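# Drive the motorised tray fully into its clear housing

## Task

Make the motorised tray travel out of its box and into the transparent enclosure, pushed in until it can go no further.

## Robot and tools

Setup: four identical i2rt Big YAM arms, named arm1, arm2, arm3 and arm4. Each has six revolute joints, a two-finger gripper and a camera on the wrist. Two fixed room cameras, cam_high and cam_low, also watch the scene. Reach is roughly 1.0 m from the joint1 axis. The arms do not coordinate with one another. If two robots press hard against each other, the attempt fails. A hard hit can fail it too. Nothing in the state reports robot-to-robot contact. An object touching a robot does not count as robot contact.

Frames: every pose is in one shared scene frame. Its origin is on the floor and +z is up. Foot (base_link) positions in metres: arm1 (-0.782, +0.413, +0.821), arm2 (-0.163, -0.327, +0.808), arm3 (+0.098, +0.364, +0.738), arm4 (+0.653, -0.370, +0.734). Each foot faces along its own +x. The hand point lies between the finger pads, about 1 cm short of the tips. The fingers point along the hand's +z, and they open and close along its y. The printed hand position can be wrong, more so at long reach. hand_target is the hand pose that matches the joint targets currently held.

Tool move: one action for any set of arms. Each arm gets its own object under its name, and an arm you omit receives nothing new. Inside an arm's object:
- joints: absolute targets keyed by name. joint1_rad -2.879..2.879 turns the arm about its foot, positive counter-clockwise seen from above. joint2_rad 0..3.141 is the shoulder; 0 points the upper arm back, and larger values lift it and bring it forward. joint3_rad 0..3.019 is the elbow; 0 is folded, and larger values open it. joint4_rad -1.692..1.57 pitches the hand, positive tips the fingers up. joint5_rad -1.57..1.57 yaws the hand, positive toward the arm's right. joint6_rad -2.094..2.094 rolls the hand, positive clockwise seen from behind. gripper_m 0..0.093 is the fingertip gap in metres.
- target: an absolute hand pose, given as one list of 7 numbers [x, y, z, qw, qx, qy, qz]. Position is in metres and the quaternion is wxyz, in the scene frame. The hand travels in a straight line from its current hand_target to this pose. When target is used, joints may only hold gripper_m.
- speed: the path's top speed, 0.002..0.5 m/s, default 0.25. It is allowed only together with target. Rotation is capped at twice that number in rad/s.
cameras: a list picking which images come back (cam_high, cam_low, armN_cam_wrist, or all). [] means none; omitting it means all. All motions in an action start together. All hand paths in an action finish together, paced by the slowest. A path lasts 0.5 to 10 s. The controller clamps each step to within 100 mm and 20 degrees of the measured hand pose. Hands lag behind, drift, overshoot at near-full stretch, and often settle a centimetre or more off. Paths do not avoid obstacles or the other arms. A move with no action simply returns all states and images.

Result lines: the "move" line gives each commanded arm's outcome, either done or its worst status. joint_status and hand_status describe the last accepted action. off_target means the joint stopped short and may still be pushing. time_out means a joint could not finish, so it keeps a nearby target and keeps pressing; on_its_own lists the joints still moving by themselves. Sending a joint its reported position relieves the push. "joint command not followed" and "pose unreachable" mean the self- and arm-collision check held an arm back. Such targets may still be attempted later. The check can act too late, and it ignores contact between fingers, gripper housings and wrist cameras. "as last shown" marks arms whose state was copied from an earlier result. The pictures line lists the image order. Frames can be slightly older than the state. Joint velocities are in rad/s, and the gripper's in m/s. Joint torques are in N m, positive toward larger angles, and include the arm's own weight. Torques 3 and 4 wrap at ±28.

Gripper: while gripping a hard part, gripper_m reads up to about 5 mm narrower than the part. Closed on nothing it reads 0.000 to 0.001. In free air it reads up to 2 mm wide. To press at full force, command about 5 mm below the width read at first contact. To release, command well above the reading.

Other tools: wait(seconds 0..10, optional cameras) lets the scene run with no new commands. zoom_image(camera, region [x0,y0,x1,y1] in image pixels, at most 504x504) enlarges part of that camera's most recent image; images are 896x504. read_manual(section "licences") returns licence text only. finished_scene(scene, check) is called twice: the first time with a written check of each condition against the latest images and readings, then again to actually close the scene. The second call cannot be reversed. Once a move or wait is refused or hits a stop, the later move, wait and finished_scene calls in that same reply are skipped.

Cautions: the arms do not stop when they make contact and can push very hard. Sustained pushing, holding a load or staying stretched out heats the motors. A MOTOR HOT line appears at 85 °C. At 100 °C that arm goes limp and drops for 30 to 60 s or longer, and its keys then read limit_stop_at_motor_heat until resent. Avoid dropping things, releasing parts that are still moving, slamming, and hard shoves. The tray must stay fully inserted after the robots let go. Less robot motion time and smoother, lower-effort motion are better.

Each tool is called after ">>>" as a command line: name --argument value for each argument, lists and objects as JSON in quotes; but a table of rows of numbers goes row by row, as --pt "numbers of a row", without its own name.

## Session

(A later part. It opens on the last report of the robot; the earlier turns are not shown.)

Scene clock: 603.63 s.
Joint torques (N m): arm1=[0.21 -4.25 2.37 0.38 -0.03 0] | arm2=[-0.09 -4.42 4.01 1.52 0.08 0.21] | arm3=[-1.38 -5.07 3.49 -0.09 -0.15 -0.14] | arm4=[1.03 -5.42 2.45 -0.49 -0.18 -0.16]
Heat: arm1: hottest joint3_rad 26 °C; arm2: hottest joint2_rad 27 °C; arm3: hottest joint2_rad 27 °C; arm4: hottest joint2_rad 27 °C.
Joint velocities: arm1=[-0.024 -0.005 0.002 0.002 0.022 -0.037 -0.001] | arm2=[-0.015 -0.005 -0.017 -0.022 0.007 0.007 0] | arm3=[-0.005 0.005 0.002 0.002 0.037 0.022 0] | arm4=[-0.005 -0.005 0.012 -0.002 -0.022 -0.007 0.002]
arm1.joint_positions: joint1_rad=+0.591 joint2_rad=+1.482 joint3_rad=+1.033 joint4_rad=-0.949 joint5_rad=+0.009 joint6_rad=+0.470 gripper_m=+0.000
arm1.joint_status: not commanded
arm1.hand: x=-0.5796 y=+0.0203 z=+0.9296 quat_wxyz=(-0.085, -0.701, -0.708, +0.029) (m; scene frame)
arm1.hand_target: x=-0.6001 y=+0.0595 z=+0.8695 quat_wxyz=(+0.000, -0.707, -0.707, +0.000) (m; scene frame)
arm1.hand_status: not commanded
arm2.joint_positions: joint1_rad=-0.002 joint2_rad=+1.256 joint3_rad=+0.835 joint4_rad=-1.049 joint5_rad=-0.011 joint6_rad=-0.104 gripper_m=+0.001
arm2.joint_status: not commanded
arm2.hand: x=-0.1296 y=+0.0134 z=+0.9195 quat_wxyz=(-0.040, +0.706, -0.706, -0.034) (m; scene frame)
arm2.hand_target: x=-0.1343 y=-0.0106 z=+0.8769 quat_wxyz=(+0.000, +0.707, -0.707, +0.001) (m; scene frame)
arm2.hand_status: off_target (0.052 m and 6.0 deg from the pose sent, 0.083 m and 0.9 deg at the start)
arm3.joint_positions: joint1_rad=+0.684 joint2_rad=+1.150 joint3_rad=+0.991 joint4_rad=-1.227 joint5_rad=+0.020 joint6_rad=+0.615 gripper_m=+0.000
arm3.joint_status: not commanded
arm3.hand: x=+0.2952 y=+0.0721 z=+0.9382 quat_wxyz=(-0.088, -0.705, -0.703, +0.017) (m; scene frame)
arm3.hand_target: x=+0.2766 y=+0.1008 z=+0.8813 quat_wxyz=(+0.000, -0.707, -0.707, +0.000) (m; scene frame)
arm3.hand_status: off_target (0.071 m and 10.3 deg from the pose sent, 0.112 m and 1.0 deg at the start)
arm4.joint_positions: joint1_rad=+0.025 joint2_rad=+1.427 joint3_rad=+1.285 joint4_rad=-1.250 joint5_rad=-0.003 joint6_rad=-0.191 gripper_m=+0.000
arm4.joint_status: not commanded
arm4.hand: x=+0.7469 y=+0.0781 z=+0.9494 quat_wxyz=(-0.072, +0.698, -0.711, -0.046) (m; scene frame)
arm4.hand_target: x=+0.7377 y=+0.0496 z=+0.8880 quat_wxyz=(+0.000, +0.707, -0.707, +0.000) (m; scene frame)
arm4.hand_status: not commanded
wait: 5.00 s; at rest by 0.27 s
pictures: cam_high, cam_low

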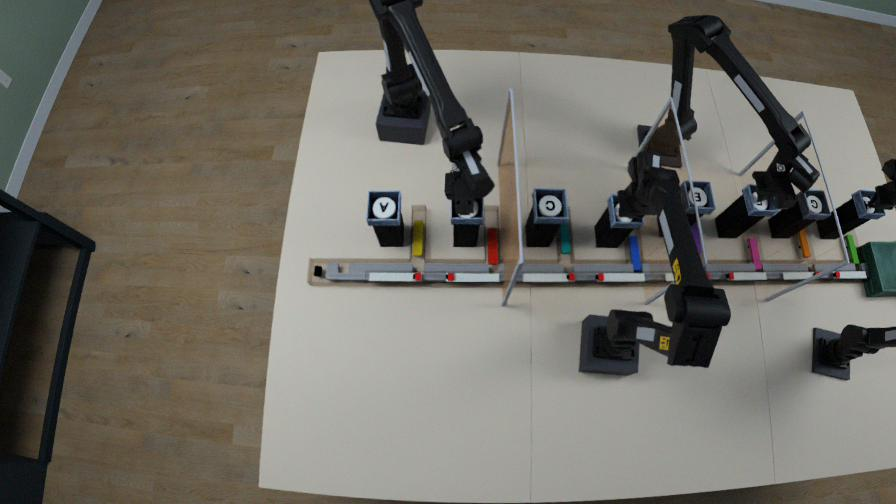

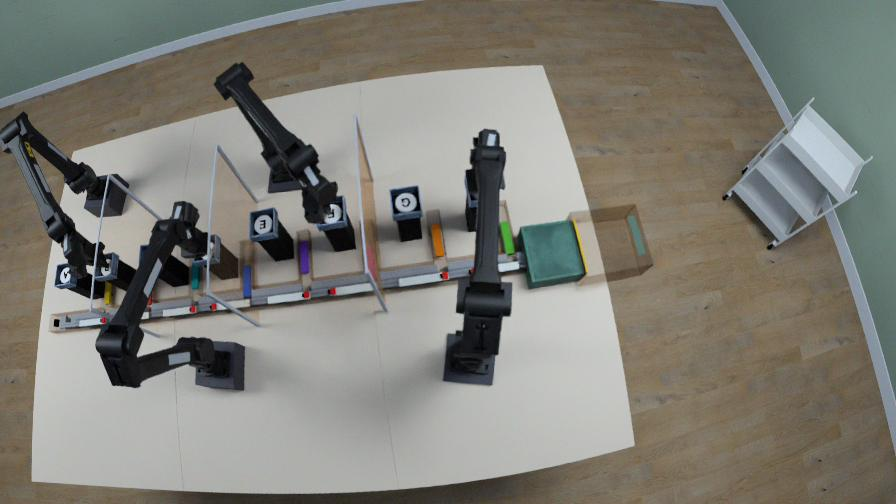

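>>> wait --seconds 7 --cameras '["cam_low", "cam_high"]'

>>> zoom_image --camera "cam_low" --region '[190, 190, 390, 310]'

>>> zoom_image --camera "cam_high" --region '[400, 180, 600, 300]'

>>> zoom_image --camera "cam_high" --region '[690, 190, 896, 300]'

Scene clock: 610.87 s.
Joint torques (N m): arm1=[0.26 -4.19 2.4 0.39 -0.04 0] | arm2=[0.15 -3.96 4.03 1.59 0.08 0.21] | arm3=[-1.38 -5.13 3.49 -0.08 -0.14 -0.13] | arm4=[0.97 -5.48 2.45 -0.49 -0.18 -0.16]
Heat: arm1: hottest joint3_rad 26 °C; arm2: hottest joint2_rad 27 °C; arm3: hottest joint2_rad 27 °C; arm4: hottest joint2_rad 27 °C.
Joint velocities: arm1=[0.015 -0.015 0.007 0.022 -0.051 -0.051 -0.001] | arm2=[-0.005 0.005 0.002 -0.002 0.037 -0.022 -0.001] | arm3=[-0.005 -0.024 -0.002 0.007 -0.022 0.022 -0.001] | arm4=[0.005 -0.005 -0.007 0.002 0.007 -0.037 0]
arm1.joint_positions: joint1_rad=+0.591 joint2_rad=+1.482 joint3_rad=+1.033 joint4_rad=-0.949 joint5_rad=+0.009 joint6_rad=+0.470 gripper_m=+0.000
arm1.joint_status: not commanded
arm1.hand: x=-0.5796 y=+0.0203 z=+0.9296 quat_wxyz=(-0.085, -0.701, -0.708, +0.029) (m; scene frame)
arm1.hand_target: x=-0.6001 y=+0.0595 z=+0.8695 quat_wxyz=(+0.000, -0.707, -0.707, +0.000) (m; scene frame)
arm1.hand_status: not commanded
arm2.joint_positions: joint1_rad=-0.002 joint2_rad=+1.256 joint3_rad=+0.835 joint4_rad=-1.049 joint5_rad=-0.011 joint6_rad=-0.104 gripper_m=+0.001
arm2.joint_status: not commanded
arm2.hand: x=-0.1296 y=+0.0134 z=+0.9195 quat_wxyz=(-0.040, +0.706, -0.706, -0.034) (m; scene frame)
arm2.hand_target: x=-0.1343 y=-0.0106 z=+0.8769 quat_wxyz=(+0.000, +0.707, -0.707, +0.001) (m; scene frame)
arm2.hand_status: off_target (0.052 m and 6.0 deg from the pose sent, 0.083 m and 0.9 deg at the start)
arm3.joint_positions: joint1_rad=+0.684 joint2_rad=+1.150 joint3_rad=+0.991 joint4_rad=-1.227 joint5_rad=+0.020 joint6_rad=+0.615 gripper_m=+0.000
arm3.joint_status: not commanded
arm3.hand: x=+0.2952 y=+0.0721 z=+0.9382 quat_wxyz=(-0.088, -0.705, -0.703, +0.017) (m; scene frame)
arm3.hand_target: x=+0.2766 y=+0.1008 z=+0.8813 quat_wxyz=(+0.000, -0.707, -0.707, +0.000) (m; scene frame)
arm3.hand_status: off_target (0.071 m and 10.3 deg from the pose sent, 0.112 m and 1.0 deg at the start)
arm4.joint_positions: joint1_rad=+0.025 joint2_rad=+1.427 joint3_rad=+1.285 joint4_rad=-1.250 joint5_rad=-0.003 joint6_rad=-0.191 gripper_m=+0.000
arm4.joint_status: not commanded
arm4.hand: x=+0.7469 y=+0.0781 z=+0.9494 quat_wxyz=(-0.072, +0.698, -0.711, -0.046) (m; scene frame)
arm4.hand_target: x=+0.7377 y=+0.0496 z=+0.8880 quat_wxyz=(+0.000, +0.707, -0.707, +0.000) (m; scene frame)
arm4.hand_status: not commanded
wait: 7.00 s; at rest by 0.03 s
pictures: cam_high, cam_low

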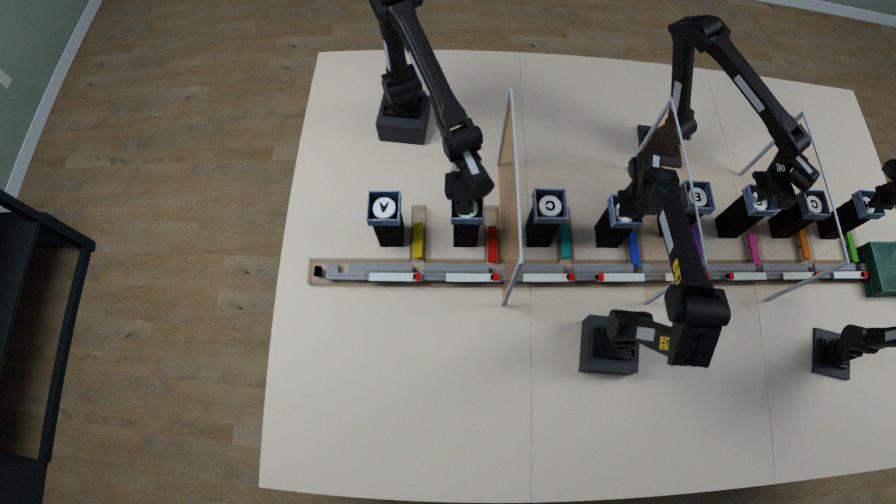

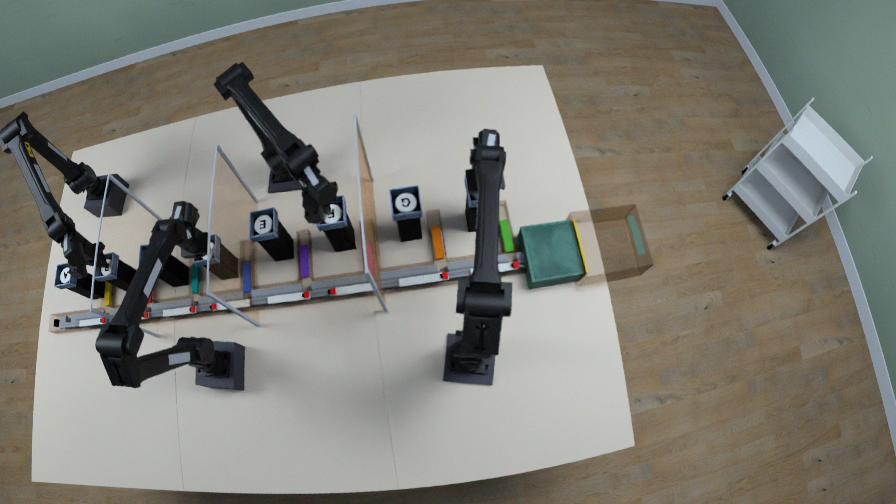

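Scaled by 2.520 from the camera's 896x504 image, which has a finer 1280x720 frame.

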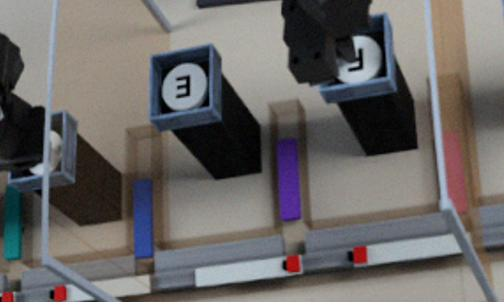

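Scaled by 2.520 from the camera's 896x504 image, which has a finer 1280x720 frame.

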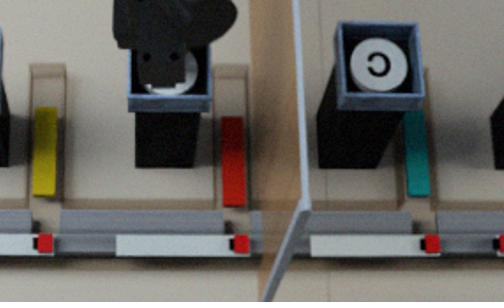

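Scaled by 2.447 from the camera's 896x504 image, which has a finer 1280x720 frame.

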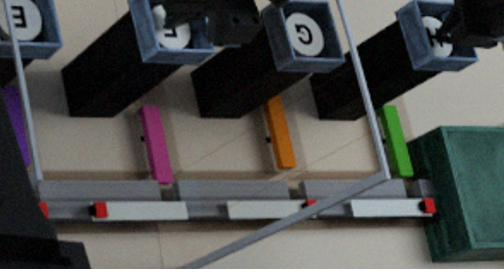

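>>> wait --seconds 3 --cameras '["cam_low", "cam_high"]'

>>> zoom_image --camera "cam_low" --region '[190, 190, 390, 310]'

>>> zoom_image --camera "cam_high" --region '[690, 190, 896, 300]'

>>> wait --seconds 2.5 --cameras '["cam_low", "cam_high"]'

>>> zoom_image --camera "cam_low" --region '[190, 190, 390, 310]'

>>> zoom_image --camera "cam_high" --region '[690, 190, 896, 300]'

>>> wait --seconds 2.5 --cameras '["cam_low", "cam_high"]'

>>> zoom_image --camera "cam_low" --region '[190, 190, 390, 310]'

>>> zoom_image --camera "cam_low" --region '[390, 180, 670, 320]'

Scene clock: 614.23 s.
Joint torques (N m): arm1=[0.21 -4.13 2.43 0.36 -0.03 0] | arm2=[-0.15 -4.25 3.99 1.51 0.08 0.19] | arm3=[-1.38 -5.25 3.43 -0.09 -0.15 -0.14] | arm4=[1.03 -5.42 2.44 -0.49 -0.17 -0.16]
Heat: arm1: hottest joint3_rad 26 °C; arm2: hottest joint2_rad 27 °C; arm3: hottest joint2_rad 27 °C; arm4: hottest joint2_rad 27 °C.
Joint velocities: arm1=[-0.005 0.005 -0.002 -0.002 -0.051 0.007 0] | arm2=[-0.005 -0.005 0.007 -0.007 -0.095 0.037 0.001] | arm3=[-0.005 0.005 -0.007 -0.002 0.007 0.007 0] | arm4=[-0.015 -0.015 -0.002 0.002 -0.007 -0.007 0]
arm1.joint_positions: joint1_rad=+0.591 joint2_rad=+1.482 joint3_rad=+1.033 joint4_rad=-0.949 joint5_rad=+0.009 joint6_rad=+0.470 gripper_m=+0.000
arm1.joint_status: not commanded
arm1.hand: x=-0.5796 y=+0.0203 z=+0.9296 quat_wxyz=(-0.085, -0.701, -0.708, +0.029) (m; scene frame)
arm1.hand_target: x=-0.6001 y=+0.0595 z=+0.8695 quat_wxyz=(+0.000, -0.707, -0.707, +0.000) (m; scene frame)
arm1.hand_status: not commanded
arm2.joint_positions: joint1_rad=-0.002 joint2_rad=+1.256 joint3_rad=+0.835 joint4_rad=-1.049 joint5_rad=-0.011 joint6_rad=-0.104 gripper_m=+0.001
arm2.joint_status: not commanded
arm2.hand: x=-0.1296 y=+0.0134 z=+0.9195 quat_wxyz=(-0.040, +0.706, -0.706, -0.034) (m; scene frame)
arm2.hand_target: x=-0.1343 y=-0.0106 z=+0.8769 quat_wxyz=(+0.000, +0.707, -0.707, +0.001) (m; scene frame)
arm2.hand_status: off_target (0.052 m and 6.0 deg from the pose sent, 0.083 m and 0.9 deg at the start)
arm3.joint_positions: joint1_rad=+0.684 joint2_rad=+1.150 joint3_rad=+0.991 joint4_rad=-1.227 joint5_rad=+0.020 joint6_rad=+0.615 gripper_m=+0.000
arm3.joint_status: not commanded
arm3.hand: x=+0.2952 y=+0.0721 z=+0.9382 quat_wxyz=(-0.088, -0.705, -0.703, +0.017) (m; scene frame)
arm3.hand_target: x=+0.2766 y=+0.1008 z=+0.8813 quat_wxyz=(+0.000, -0.707, -0.707, +0.000) (m; scene frame)
arm3.hand_status: off_target (0.071 m and 10.3 deg from the pose sent, 0.112 m and 1.0 deg at the start)
arm4.joint_positions: joint1_rad=+0.025 joint2_rad=+1.427 joint3_rad=+1.285 joint4_rad=-1.250 joint5_rad=-0.003 joint6_rad=-0.191 gripper_m=+0.000
arm4.joint_status: not commanded
arm4.hand: x=+0.7469 y=+0.0781 z=+0.9494 quat_wxyz=(-0.072, +0.698, -0.711, -0.046) (m; scene frame)
arm4.hand_target: x=+0.7377 y=+0.0496 z=+0.8880 quat_wxyz=(+0.000, +0.707, -0.707, +0.000) (m; scene frame)
arm4.hand_status: not commanded
wait: 3.00 s; at rest from the start
pictures: cam_high, cam_low

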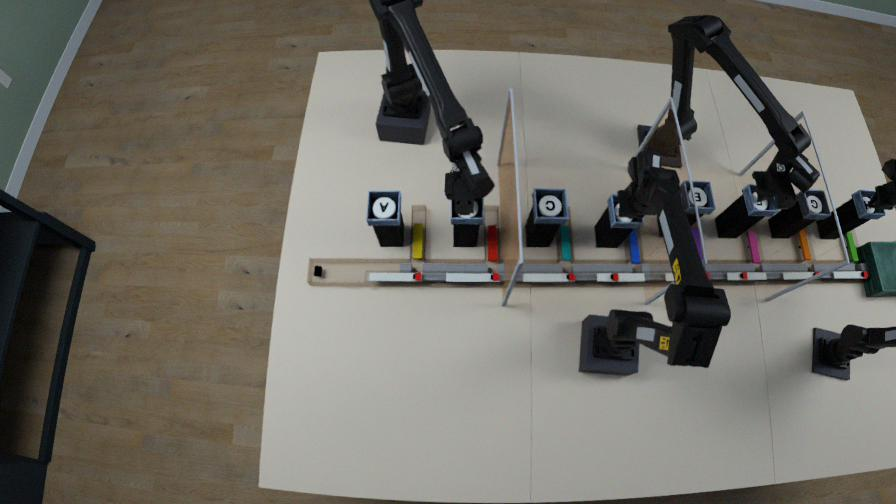

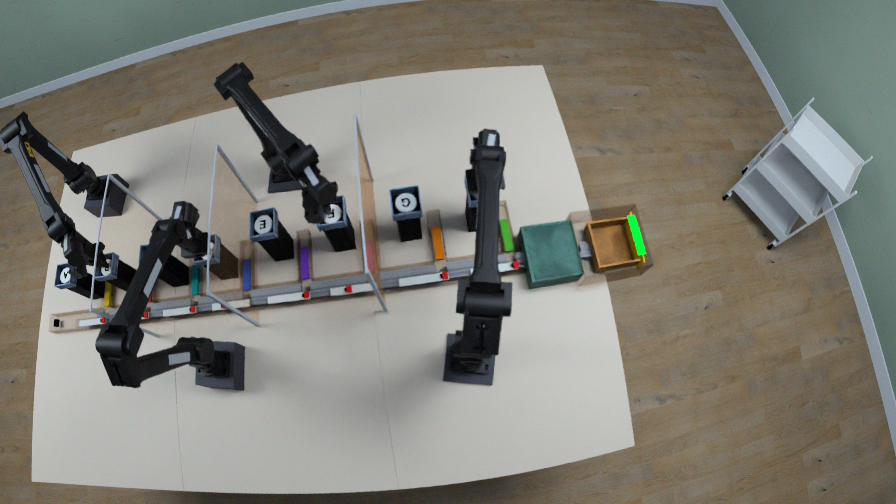

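Scaled by 2.520 from the camera's 896x504 image, which has a finer 1280x720 frame.

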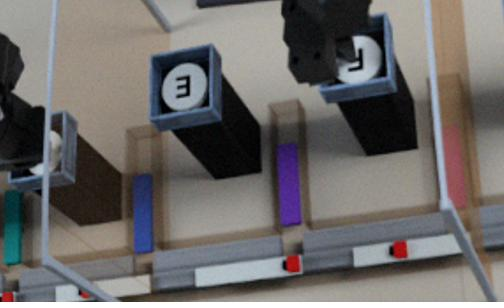

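Scaled by 2.447 from the camera's 896x504 image, which has a finer 1280x720 frame.

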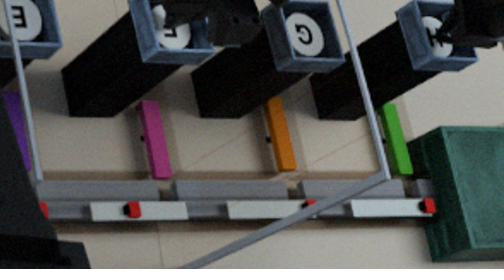

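Scene clock: 616.73 s.
Joint torques (N m): arm1=[0.32 -4.19 2.36 0.36 -0.03 0] | arm2=[0.21 -4.48 4.12 1.55 0.1 0.2] | arm3=[-1.38 -5.19 3.48 -0.1 -0.16 -0.13] | arm4=[0.97 -5.48 2.44 -0.49 -0.17 -0.16]
Heat: arm1: hottest joint3_rad 26 °C; arm2: hottest joint2_rad 27 °C; arm3: hottest joint2_rad 27 °C; arm4: hottest joint2_rad 27 °C.
Joint velocities: arm1=[-0.024 -0.015 -0.012 -0.007 0.007 0.037 0.001] | arm2=[-0.005 0.005 0.027 -0.002 0.007 0.051 0.001] | arm3=[0.005 -0.015 -0.002 -0.002 0.022 -0.095 0] | arm4=[-0.015 -0.005 -0.027 -0.002 0.007 -0.022 0.002]
arm1.joint_positions: joint1_rad=+0.591 joint2_rad=+1.482 joint3_rad=+1.033 joint4_rad=-0.949 joint5_rad=+0.009 joint6_rad=+0.470 gripper_m=+0.000
arm1.joint_status: not commanded
arm1.hand: x=-0.5796 y=+0.0203 z=+0.9296 quat_wxyz=(-0.085, -0.701, -0.708, +0.029) (m; scene frame)
arm1.hand_target: x=-0.6001 y=+0.0595 z=+0.8695 quat_wxyz=(+0.000, -0.707, -0.707, +0.000) (m; scene frame)
arm1.hand_status: not commanded
arm2.joint_positions: joint1_rad=-0.002 joint2_rad=+1.256 joint3_rad=+0.835 joint4_rad=-1.049 joint5_rad=-0.011 joint6_rad=-0.104 gripper_m=+0.001
arm2.joint_status: not commanded
arm2.hand: x=-0.1296 y=+0.0134 z=+0.9195 quat_wxyz=(-0.040, +0.706, -0.706, -0.034) (m; scene frame)
arm2.hand_target: x=-0.1343 y=-0.0106 z=+0.8769 quat_wxyz=(+0.000, +0.707, -0.707, +0.001) (m; scene frame)
arm2.hand_status: off_target (0.052 m and 6.0 deg from the pose sent, 0.083 m and 0.9 deg at the start)
arm3.joint_positions: joint1_rad=+0.684 joint2_rad=+1.150 joint3_rad=+0.991 joint4_rad=-1.227 joint5_rad=+0.020 joint6_rad=+0.615 gripper_m=+0.000
arm3.joint_status: not commanded
arm3.hand: x=+0.2952 y=+0.0721 z=+0.9382 quat_wxyz=(-0.088, -0.705, -0.703, +0.017) (m; scene frame)
arm3.hand_target: x=+0.2766 y=+0.1008 z=+0.8813 quat_wxyz=(+0.000, -0.707, -0.707, +0.000) (m; scene frame)
arm3.hand_status: off_target (0.071 m and 10.3 deg from the pose sent, 0.112 m and 1.0 deg at the start)
arm4.joint_positions: joint1_rad=+0.025 joint2_rad=+1.427 joint3_rad=+1.285 joint4_rad=-1.250 joint5_rad=-0.003 joint6_rad=-0.191 gripper_m=+0.000
arm4.joint_status: not commanded
arm4.hand: x=+0.7469 y=+0.0781 z=+0.9494 quat_wxyz=(-0.072, +0.698, -0.711, -0.046) (m; scene frame)
arm4.hand_target: x=+0.7377 y=+0.0496 z=+0.8880 quat_wxyz=(+0.000, +0.707, -0.707, +0.000) (m; scene frame)
arm4.hand_status: not commanded
wait: 2.50 s; at rest by 0.27 s
pictures: cam_high, cam_low

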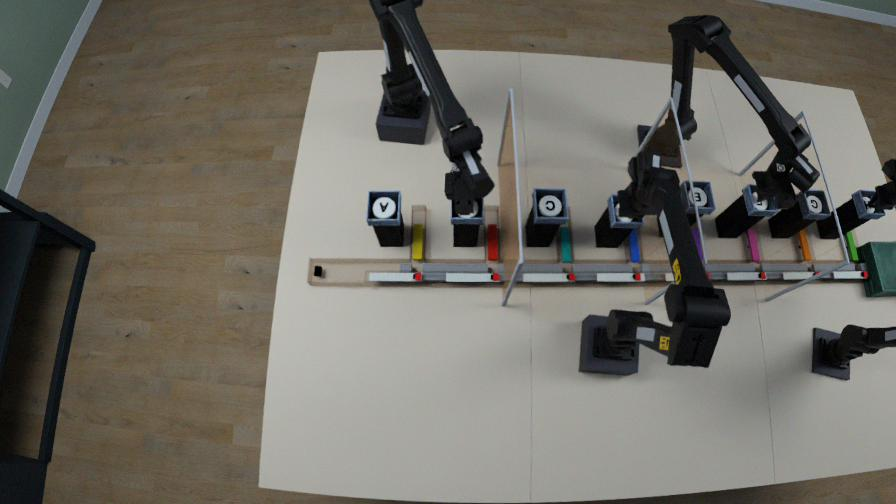

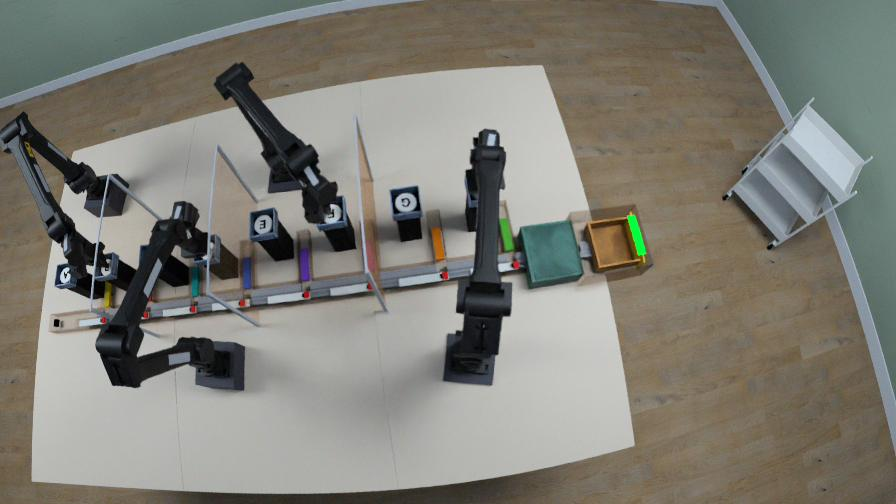

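Scaled by 2.520 from the camera's 896x504 image, which has a finer 1280x720 frame.

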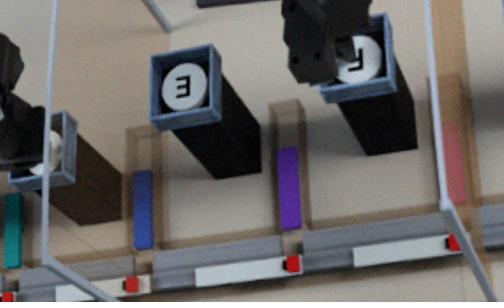

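Scaled by 2.447 from the camera's 896x504 image, which has a finer 1280x720 frame.

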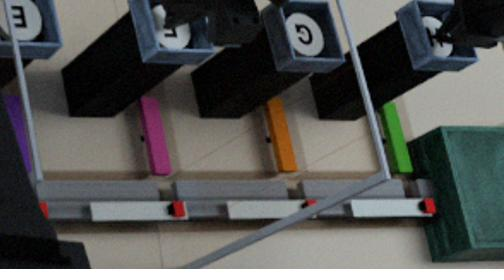

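Scene clock: 619.23 s.
Joint torques (N m): arm1=[0.38 -4.19 2.4 0.34 -0.03 0] | arm2=[0.21 -4.48 3.96 1.5 0.06 0.21] | arm3=[-1.38 -5.19 3.48 -0.1 -0.15 -0.14] | arm4=[1.03 -5.36 2.45 -0.49 -0.17 -0.16]
Heat: arm1: hottest joint3_rad 26 °C; arm2: hottest joint2_rad 27 °C; arm3: hottest joint2_rad 27 °C; arm4: hottest joint2_rad 27 °C.
Joint velocities: arm1=[-0.005 0.005 0.002 0.002 -0.066 -0.037 0] | arm2=[-0.015 -0.005 0.002 -0.002 0.007 -0.022 -0.002] | arm3=[-0.015 0.005 -0.012 -0.012 0.051 -0.081 0] | arm4=[0.005 -0.015 0.002 -0.002 -0.095 0.007 -0.001]
arm1.joint_positions: joint1_rad=+0.591 joint2_rad=+1.482 joint3_rad=+1.033 joint4_rad=-0.949 joint5_rad=+0.009 joint6_rad=+0.470 gripper_m=+0.000
arm1.joint_status: not commanded
arm1.hand: x=-0.5796 y=+0.0203 z=+0.9296 quat_wxyz=(-0.085, -0.701, -0.708, +0.029) (m; scene frame)
arm1.hand_target: x=-0.6001 y=+0.0595 z=+0.8695 quat_wxyz=(+0.000, -0.707, -0.707, +0.000) (m; scene frame)
arm1.hand_status: not commanded
arm2.joint_positions: joint1_rad=-0.002 joint2_rad=+1.256 joint3_rad=+0.835 joint4_rad=-1.049 joint5_rad=-0.011 joint6_rad=-0.104 gripper_m=+0.001
arm2.joint_status: not commanded
arm2.hand: x=-0.1296 y=+0.0134 z=+0.9195 quat_wxyz=(-0.040, +0.706, -0.706, -0.034) (m; scene frame)
arm2.hand_target: x=-0.1343 y=-0.0106 z=+0.8769 quat_wxyz=(+0.000, +0.707, -0.707, +0.001) (m; scene frame)
arm2.hand_status: off_target (0.052 m and 6.0 deg from the pose sent, 0.083 m and 0.9 deg at the start)
arm3.joint_positions: joint1_rad=+0.684 joint2_rad=+1.150 joint3_rad=+0.991 joint4_rad=-1.227 joint5_rad=+0.020 joint6_rad=+0.615 gripper_m=+0.000
arm3.joint_status: not commanded
arm3.hand: x=+0.2952 y=+0.0721 z=+0.9382 quat_wxyz=(-0.088, -0.705, -0.703, +0.017) (m; scene frame)
arm3.hand_target: x=+0.2766 y=+0.1008 z=+0.8813 quat_wxyz=(+0.000, -0.707, -0.707, +0.000) (m; scene frame)
arm3.hand_status: off_target (0.071 m and 10.3 deg from the pose sent, 0.112 m and 1.0 deg at the start)
arm4.joint_positions: joint1_rad=+0.025 joint2_rad=+1.427 joint3_rad=+1.285 joint4_rad=-1.250 joint5_rad=-0.003 joint6_rad=-0.191 gripper_m=+0.000
arm4.joint_status: not commanded
arm4.hand: x=+0.7469 y=+0.0781 z=+0.9494 quat_wxyz=(-0.072, +0.698, -0.711, -0.046) (m; scene frame)
arm4.hand_target: x=+0.7377 y=+0.0496 z=+0.8880 quat_wxyz=(+0.000, +0.707, -0.707, +0.000) (m; scene frame)
arm4.hand_status: not commanded
wait: 2.50 s; at rest by 0.27 s
pictures: cam_high, cam_low

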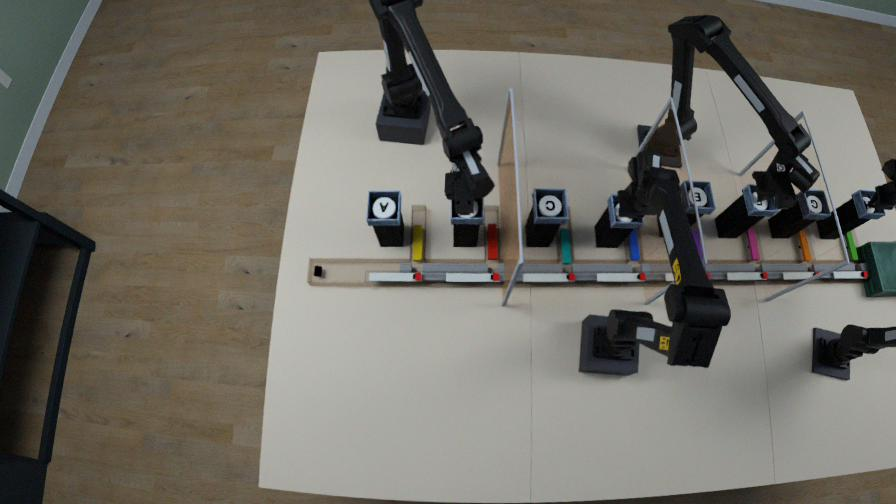

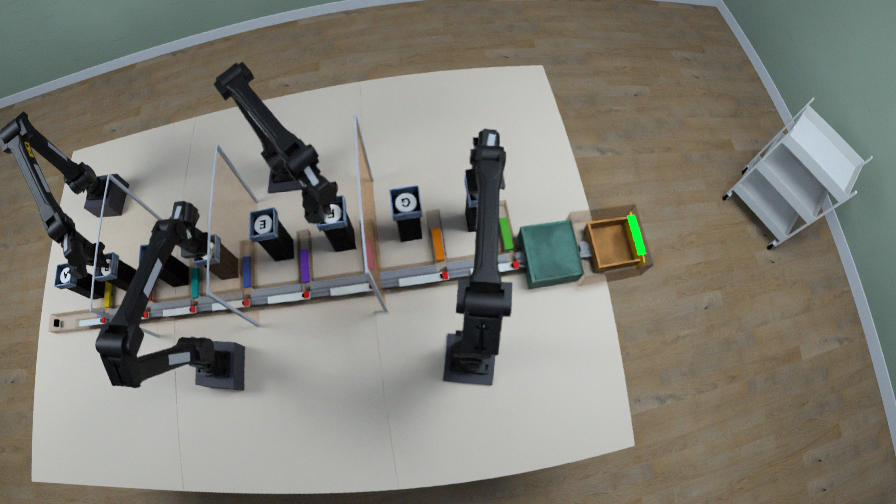

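Scaled by 2.520 from the camera's 896x504 image, which has a finer 1280x720 frame.

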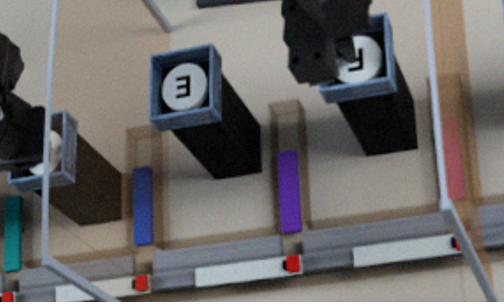

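Scaled by 1.800 from the camera's 896x504 image, which has a finer 1280x720 frame.

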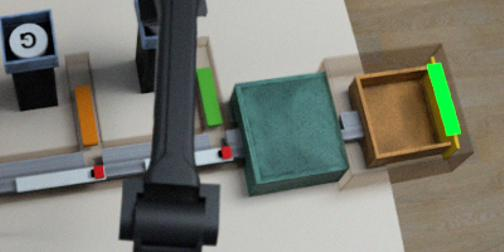

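>>> move --arm1 '{"target": [-0.576, 0.008, 0.995, 0, 0.7071, 0.7071, 0], "speed": 0.25}' --arm2 '{"target": [-0.128, 0.027, 0.985, 0, 0.7071, -0.7071, 0], "speed": 0.25}' --arm3 '{"target": [0.304, 0.060, 0.995, 0, 0.7071, 0.7071, 0], "speed": 0.25}' --arm4 '{"target": [0.747, 0.098, 1.003, 0, 0.7071, -0.7071, 0], "speed": 0.25}' --cameras '[]'

>>> wait --seconds 10 --cameras '[]'

>>> wait --seconds 10 --cameras '["cam_low", "cam_high"]'

>>> zoom_image --camera "cam_low" --region '[390, 180, 670, 320]'

>>> zoom_image --camera "cam_low" --region '[190, 190, 390, 310]'

Scene clock: 621.13 s.
Joint torques (N m): arm1=[-0.26 -9.7 11.64 0.55 -0.04 -0.02] | arm2=[-0.15 -8.35 13.09 -0.35 -0.01 0.1] | arm3=[-1.26 -10.17 15.36 0.09 -0.11 -0.11] | arm4=[1.03 -11.63 16.12 -0.47 -0.13 -0.17]
Heat: arm1: hottest joint3_rad 26 °C; arm2: hottest joint2_rad 27 °C; arm3: hottest joint2_rad 27 °C; arm4: hottest joint2_rad 27 °C.
move: arm1 off_target; arm2 off_target; arm3 off_target; arm4 off_target
Joint velocities: arm1=[-0.005 -0.005 0.012 -0.017 -0.007 -0.022 0] | arm2=[0.015 -0.005 0.022 -0.007 -0.037 -0.007 0] | arm3=[-0.005 -0.005 -0.007 0.007 0.007 0.022 0] | arm4=[-0.005 -0.005 0.002 -0.017 -0.007 -0.037 -0.001]
arm1.joint_positions: joint1_rad=+0.591 joint2_rad=+1.546 joint3_rad=+1.266 joint4_rad=-1.325 joint5_rad=+0.006 joint6_rad=+0.471 gripper_m=+0.000
arm1.joint_status: not commanded
arm1.hand: x=-0.5812 y=+0.0236 z=+0.9837 quat_wxyz=(+0.013, -0.703, -0.711, -0.003) (m; scene frame)
arm1.hand_target: x=-0.5760 y=+0.0077 z=+0.9953 quat_wxyz=(-0.001, -0.708, -0.706, -0.001) (m; scene frame)
arm1.hand_status: off_target (0.020 m and 1.7 deg from the pose sent, 0.067 m and 10.3 deg at the start)
arm2.joint_positions: joint1_rad=-0.002 joint2_rad=+1.274 joint3_rad=+1.022 joint4_rad=-1.320 joint5_rad=-0.011 joint6_rad=-0.104 gripper_m=+0.001
arm2.joint_status: not commanded
arm2.hand: x=-0.1298 y=+0.0164 z=+0.9800 quat_wxyz=(+0.000, +0.707, -0.708, -0.001) (m; scene frame)
arm2.hand_target: x=-0.1278 y=+0.0273 z=+0.9850 quat_wxyz=(+0.000, +0.707, -0.707, +0.000) (m; scene frame)
arm2.hand_status: off_target (0.012 m and 0.2 deg from the pose sent, 0.067 m and 6.0 deg at the start)
arm3.joint_positions: joint1_rad=+0.684 joint2_rad=+1.267 joint3_rad=+1.226 joint4_rad=-1.534 joint5_rad=+0.019 joint6_rad=+0.615 gripper_m=+0.000
arm3.joint_status: not commanded
arm3.hand: x=+0.2965 y=+0.0692 z=+0.9872 quat_wxyz=(+0.005, -0.707, -0.707, +0.001) (m; scene frame)
arm3.hand_target: x=+0.3042 y=+0.0596 z=+0.9954 quat_wxyz=(+0.000, -0.707, -0.707, +0.000) (m; scene frame)
arm3.hand_status: off_target (0.014 m and 0.5 deg from the pose sent, 0.059 m and 10.3 deg at the start)
arm4.joint_positions: joint1_rad=+0.025 joint2_rad=+1.558 joint3_rad=+1.526 joint4_rad=-1.575 joint5_rad=-0.003 joint6_rad=-0.191 gripper_m=+0.000
arm4.joint_status: not commanded
arm4.hand: x=+0.7469 y=+0.0793 z=+0.9825 quat_wxyz=(+0.018, +0.701, -0.713, +0.013) (m; scene frame)
arm4.hand_target: x=+0.7468 y=+0.0969 z=+1.0020 quat_wxyz=(-0.001, +0.708, -0.706, +0.000) (m; scene frame)
arm4.hand_status: off_target (0.028 m and 2.7 deg from the pose sent, 0.057 m and 9.9 deg at the start)
pictures: none
No camera images: "cameras" was empty.

Scene clock: 631.13 s.
Joint torques (N m): arm1=[-0.21 -9.88 11.67 0.46 -0.04 -0.03] | arm2=[-0.67 -8.53 13.19 -0.34 0.01 0.06] | arm3=[-1.08 -9.99 15.32 0.06 -0.11 -0.11] | arm4=[1.03 -11.69 16.12 -0.49 -0.13 -0.17]
Heat: arm1: hottest joint3_rad 27 °C; arm2: hottest joint3_rad 28 °C; arm3: hottest joint2_rad 27 °C; arm4: hottest joint3_rad 28 °C.
Joint velocities: arm1=[-0.015 -0.015 -0.002 0.017 -0.051 0.051 0] | arm2=[-0.005 0.005 -0.012 0.012 0.022 -0.022 -0.001] | arm3=[0.005 0.015 0.002 -0.007 0.037 -0.037 0] | arm4=[-0.005 -0.005 0.007 -0.012 0.051 0.007 0]
arm1.joint_positions: joint1_rad=+0.591 joint2_rad=+1.546 joint3_rad=+1.266 joint4_rad=-1.326 joint5_rad=+0.006 joint6_rad=+0.471 gripper_m=+0.000
arm1.joint_status: not commanded
arm1.hand: x=-0.5812 y=+0.0236 z=+0.9837 quat_wxyz=(+0.013, -0.703, -0.711, -0.003) (m; scene frame)
arm1.hand_target: x=-0.5760 y=+0.0077 z=+0.9953 quat_wxyz=(+0.000, -0.708, -0.706, -0.001) (m; scene frame)
arm1.hand_status: off_target (0.020 m and 1.7 deg from the pose sent, 0.067 m and 10.3 deg at the start)
arm2.joint_positions: joint1_rad=-0.002 joint2_rad=+1.274 joint3_rad=+1.022 joint4_rad=-1.320 joint5_rad=-0.011 joint6_rad=-0.104 gripper_m=+0.001
arm2.joint_status: not commanded
arm2.hand: x=-0.1298 y=+0.0164 z=+0.9800 quat_wxyz=(+0.000, +0.707, -0.708, -0.001) (m; scene frame)
arm2.hand_target: x=-0.1278 y=+0.0273 z=+0.9850 quat_wxyz=(+0.000, +0.707, -0.707, -0.001) (m; scene frame)
arm2.hand_status: off_target (0.012 m and 0.2 deg from the pose sent, 0.067 m and 6.0 deg at the start)
arm3.joint_positions: joint1_rad=+0.684 joint2_rad=+1.267 joint3_rad=+1.226 joint4_rad=-1.534 joint5_rad=+0.019 joint6_rad=+0.615 gripper_m=+0.000
arm3.joint_status: not commanded
arm3.hand: x=+0.2964 y=+0.0692 z=+0.9872 quat_wxyz=(+0.005, -0.707, -0.707, +0.001) (m; scene frame)
arm3.hand_target: x=+0.3042 y=+0.0596 z=+0.9954 quat_wxyz=(+0.000, -0.707, -0.707, +0.000) (m; scene frame)
arm3.hand_status: off_target (0.014 m and 0.6 deg from the pose sent, 0.059 m and 10.3 deg at the start)
arm4.joint_positions: joint1_rad=+0.025 joint2_rad=+1.558 joint3_rad=+1.526 joint4_rad=-1.575 joint5_rad=-0.003 joint6_rad=-0.191 gripper_m=+0.000
arm4.joint_status: not commanded
arm4.hand: x=+0.7469 y=+0.0792 z=+0.9825 quat_wxyz=(+0.018, +0.701, -0.713, +0.013) (m; scene frame)
arm4.hand_target: x=+0.7468 y=+0.0969 z=+1.0020 quat_wxyz=(-0.001, +0.708, -0.706, +0.000) (m; scene frame)
arm4.hand_status: off_target (0.028 m and 2.7 deg from the pose sent, 0.057 m and 9.9 deg at the start)
wait: 10.00 s; at rest by 0.27 s
pictures: none
No camera images: "cameras" was empty.

Scene clock: 641.13 s.
Joint torques (N m): arm1=[-0.21 -9.7 11.62 0.51 -0.04 -0.02] | arm2=[-0.56 -8 13.18 -0.23 0 0.05] | arm3=[-1.2 -10.23 15.32 0.08 -0.11 -0.11] | arm4=[1.03 -11.63 16.12 -0.47 -0.13 -0.17]
Heat: arm1: hottest joint3_rad 29 °C; arm2: hottest joint3_rad 30 °C; arm3: hottest joint3_rad 29 °C; arm4: hottest joint3_rad 30 °C.
Joint velocities: arm1=[0.005 0.005 0.012 0.002 0.037 0.022 -0.001] | arm2=[-0.005 -0.005 0.012 -0.007 -0.007 -0.022 0.001] | arm3=[0.005 -0.015 0.022 0.007 -0.007 -0.051 0] | arm4=[-0.005 -0.005 0.002 -0.012 -0.037 0.022 -0.002]
arm1.joint_positions: joint1_rad=+0.591 joint2_rad=+1.546 joint3_rad=+1.266 joint4_rad=-1.326 joint5_rad=+0.006 joint6_rad=+0.471 gripper_m=+0.000
arm1.joint_status: not commanded
arm1.hand: x=-0.5812 y=+0.0236 z=+0.9837 quat_wxyz=(+0.013, -0.703, -0.711, -0.003) (m; scene frame)
arm1.hand_target: x=-0.5760 y=+0.0077 z=+0.9953 quat_wxyz=(+0.000, -0.708, -0.706, -0.001) (m; scene frame)
arm1.hand_status: off_target (0.020 m and 1.7 deg from the pose sent, 0.067 m and 10.3 deg at the start)
arm2.joint_positions: joint1_rad=-0.002 joint2_rad=+1.274 joint3_rad=+1.022 joint4_rad=-1.320 joint5_rad=-0.011 joint6_rad=-0.104 gripper_m=+0.001
arm2.joint_status: not commanded
arm2.hand: x=-0.1298 y=+0.0164 z=+0.9800 quat_wxyz=(+0.000, +0.707, -0.708, -0.001) (m; scene frame)
arm2.hand_target: x=-0.1278 y=+0.0273 z=+0.9850 quat_wxyz=(+0.000, +0.707, -0.707, -0.001) (m; scene frame)
arm2.hand_status: off_target (0.012 m and 0.2 deg from the pose sent, 0.067 m and 6.0 deg at the start)
arm3.joint_positions: joint1_rad=+0.684 joint2_rad=+1.267 joint3_rad=+1.226 joint4_rad=-1.534 joint5_rad=+0.019 joint6_rad=+0.615 gripper_m=+0.000
arm3.joint_status: not commanded
arm3.hand: x=+0.2964 y=+0.0692 z=+0.9872 quat_wxyz=(+0.005, -0.707, -0.707, +0.001) (m; scene frame)
arm3.hand_target: x=+0.3042 y=+0.0596 z=+0.9954 quat_wxyz=(+0.000, -0.707, -0.707, +0.000) (m; scene frame)
arm3.hand_status: off_target (0.014 m and 0.6 deg from the pose sent, 0.059 m and 10.3 deg at the start)
arm4.joint_positions: joint1_rad=+0.025 joint2_rad=+1.558 joint3_rad=+1.526 joint4_rad=-1.575 joint5_rad=-0.003 joint6_rad=-0.191 gripper_m=+0.000
arm4.joint_status: not commanded
arm4.hand: x=+0.7469 y=+0.0792 z=+0.9825 quat_wxyz=(+0.018, +0.701, -0.713, +0.013) (m; scene frame)
arm4.hand_target: x=+0.7468 y=+0.0969 z=+1.0020 quat_wxyz=(-0.001, +0.708, -0.706, +0.000) (m; scene frame)
arm4.hand_status: off_target (0.028 m and 2.7 deg from the pose sent, 0.057 m and 9.9 deg at the start)
wait: 10.00 s; at rest by 0.27 s
pictures: cam_high, cam_low

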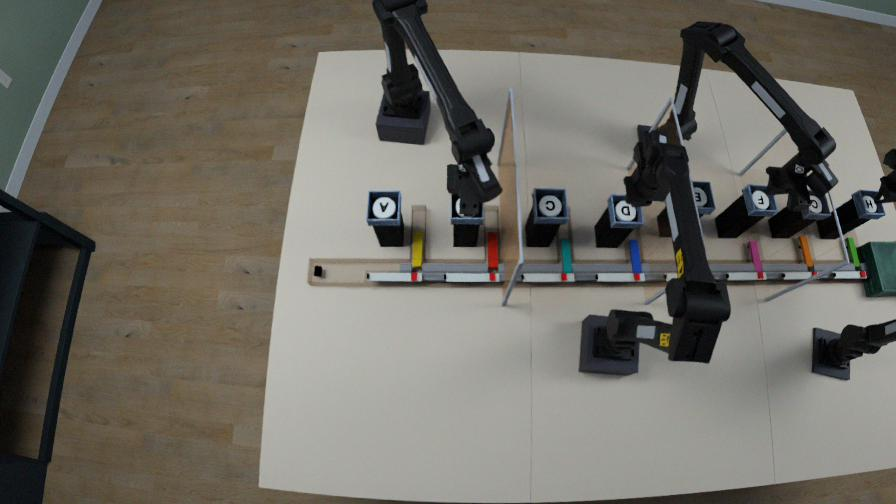

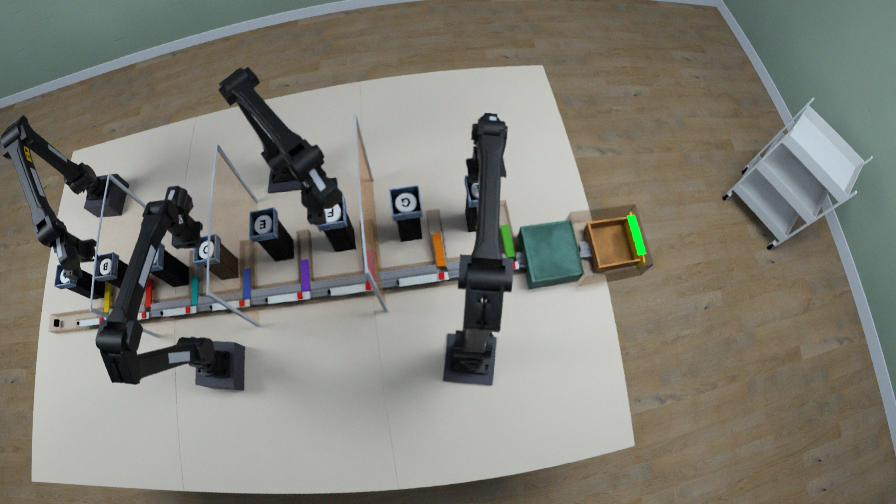

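Scaled by 1.800 from the camera's 896x504 image, which has a finer 1280x720 frame.

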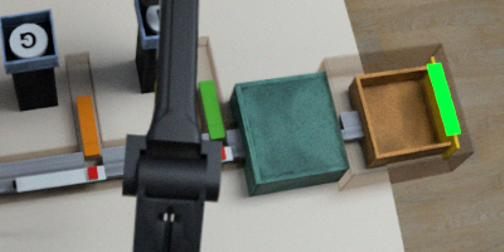

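Scaled by 2.520 from the camera's 896x504 image, which has a finer 1280x720 frame.

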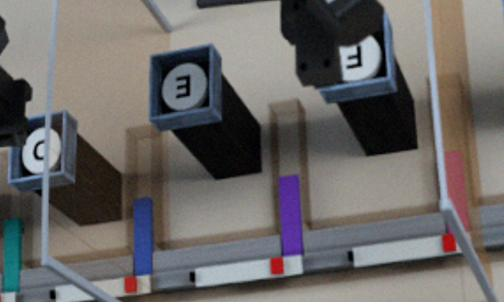

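>>> finished_scene --scene 1 --check "Tray: newest cam_low picture (641 s) shows the brown tray inside the see-through housing, its yellow front at the housing's far end, with the green lamp there lit; before it was inside the green box with the lamp dark. Its position is the same in pictures at 614, 617, 619 and 641 s, so it has stopped and stays there after all arms were lifted from the buttons (since 621 s). Bar moved right by ~0.19 m and bolts have dropped back in. What pictures cannot show: a remaining gap of a few mm at the stop; but the lamp is lit and the motor pushed it until it stopped. Arms are free of all buttons, hovering inside/above boxes, not touching. It could be missed if the tray crept back, but bolts now lock the bar."

This call ended nothing. Check each condition that your pictures could not show: look closer or test it, and mend what is not met. Then call finished_scene again.

>>> finished_scene --scene 1 --check "Re-checked: tray fully run out into the see-through housing, front edge at far end, green lamp lit, unchanged from 614 s to 641 s with all arms lifted since 621 s; bolts have returned and hold the bar. Arms do not touch buttons or tray. A gap of a few mm cannot be seen, but the lamp signals end of travel and the powered tray stopped by itself."

The scene is finished: the task was done.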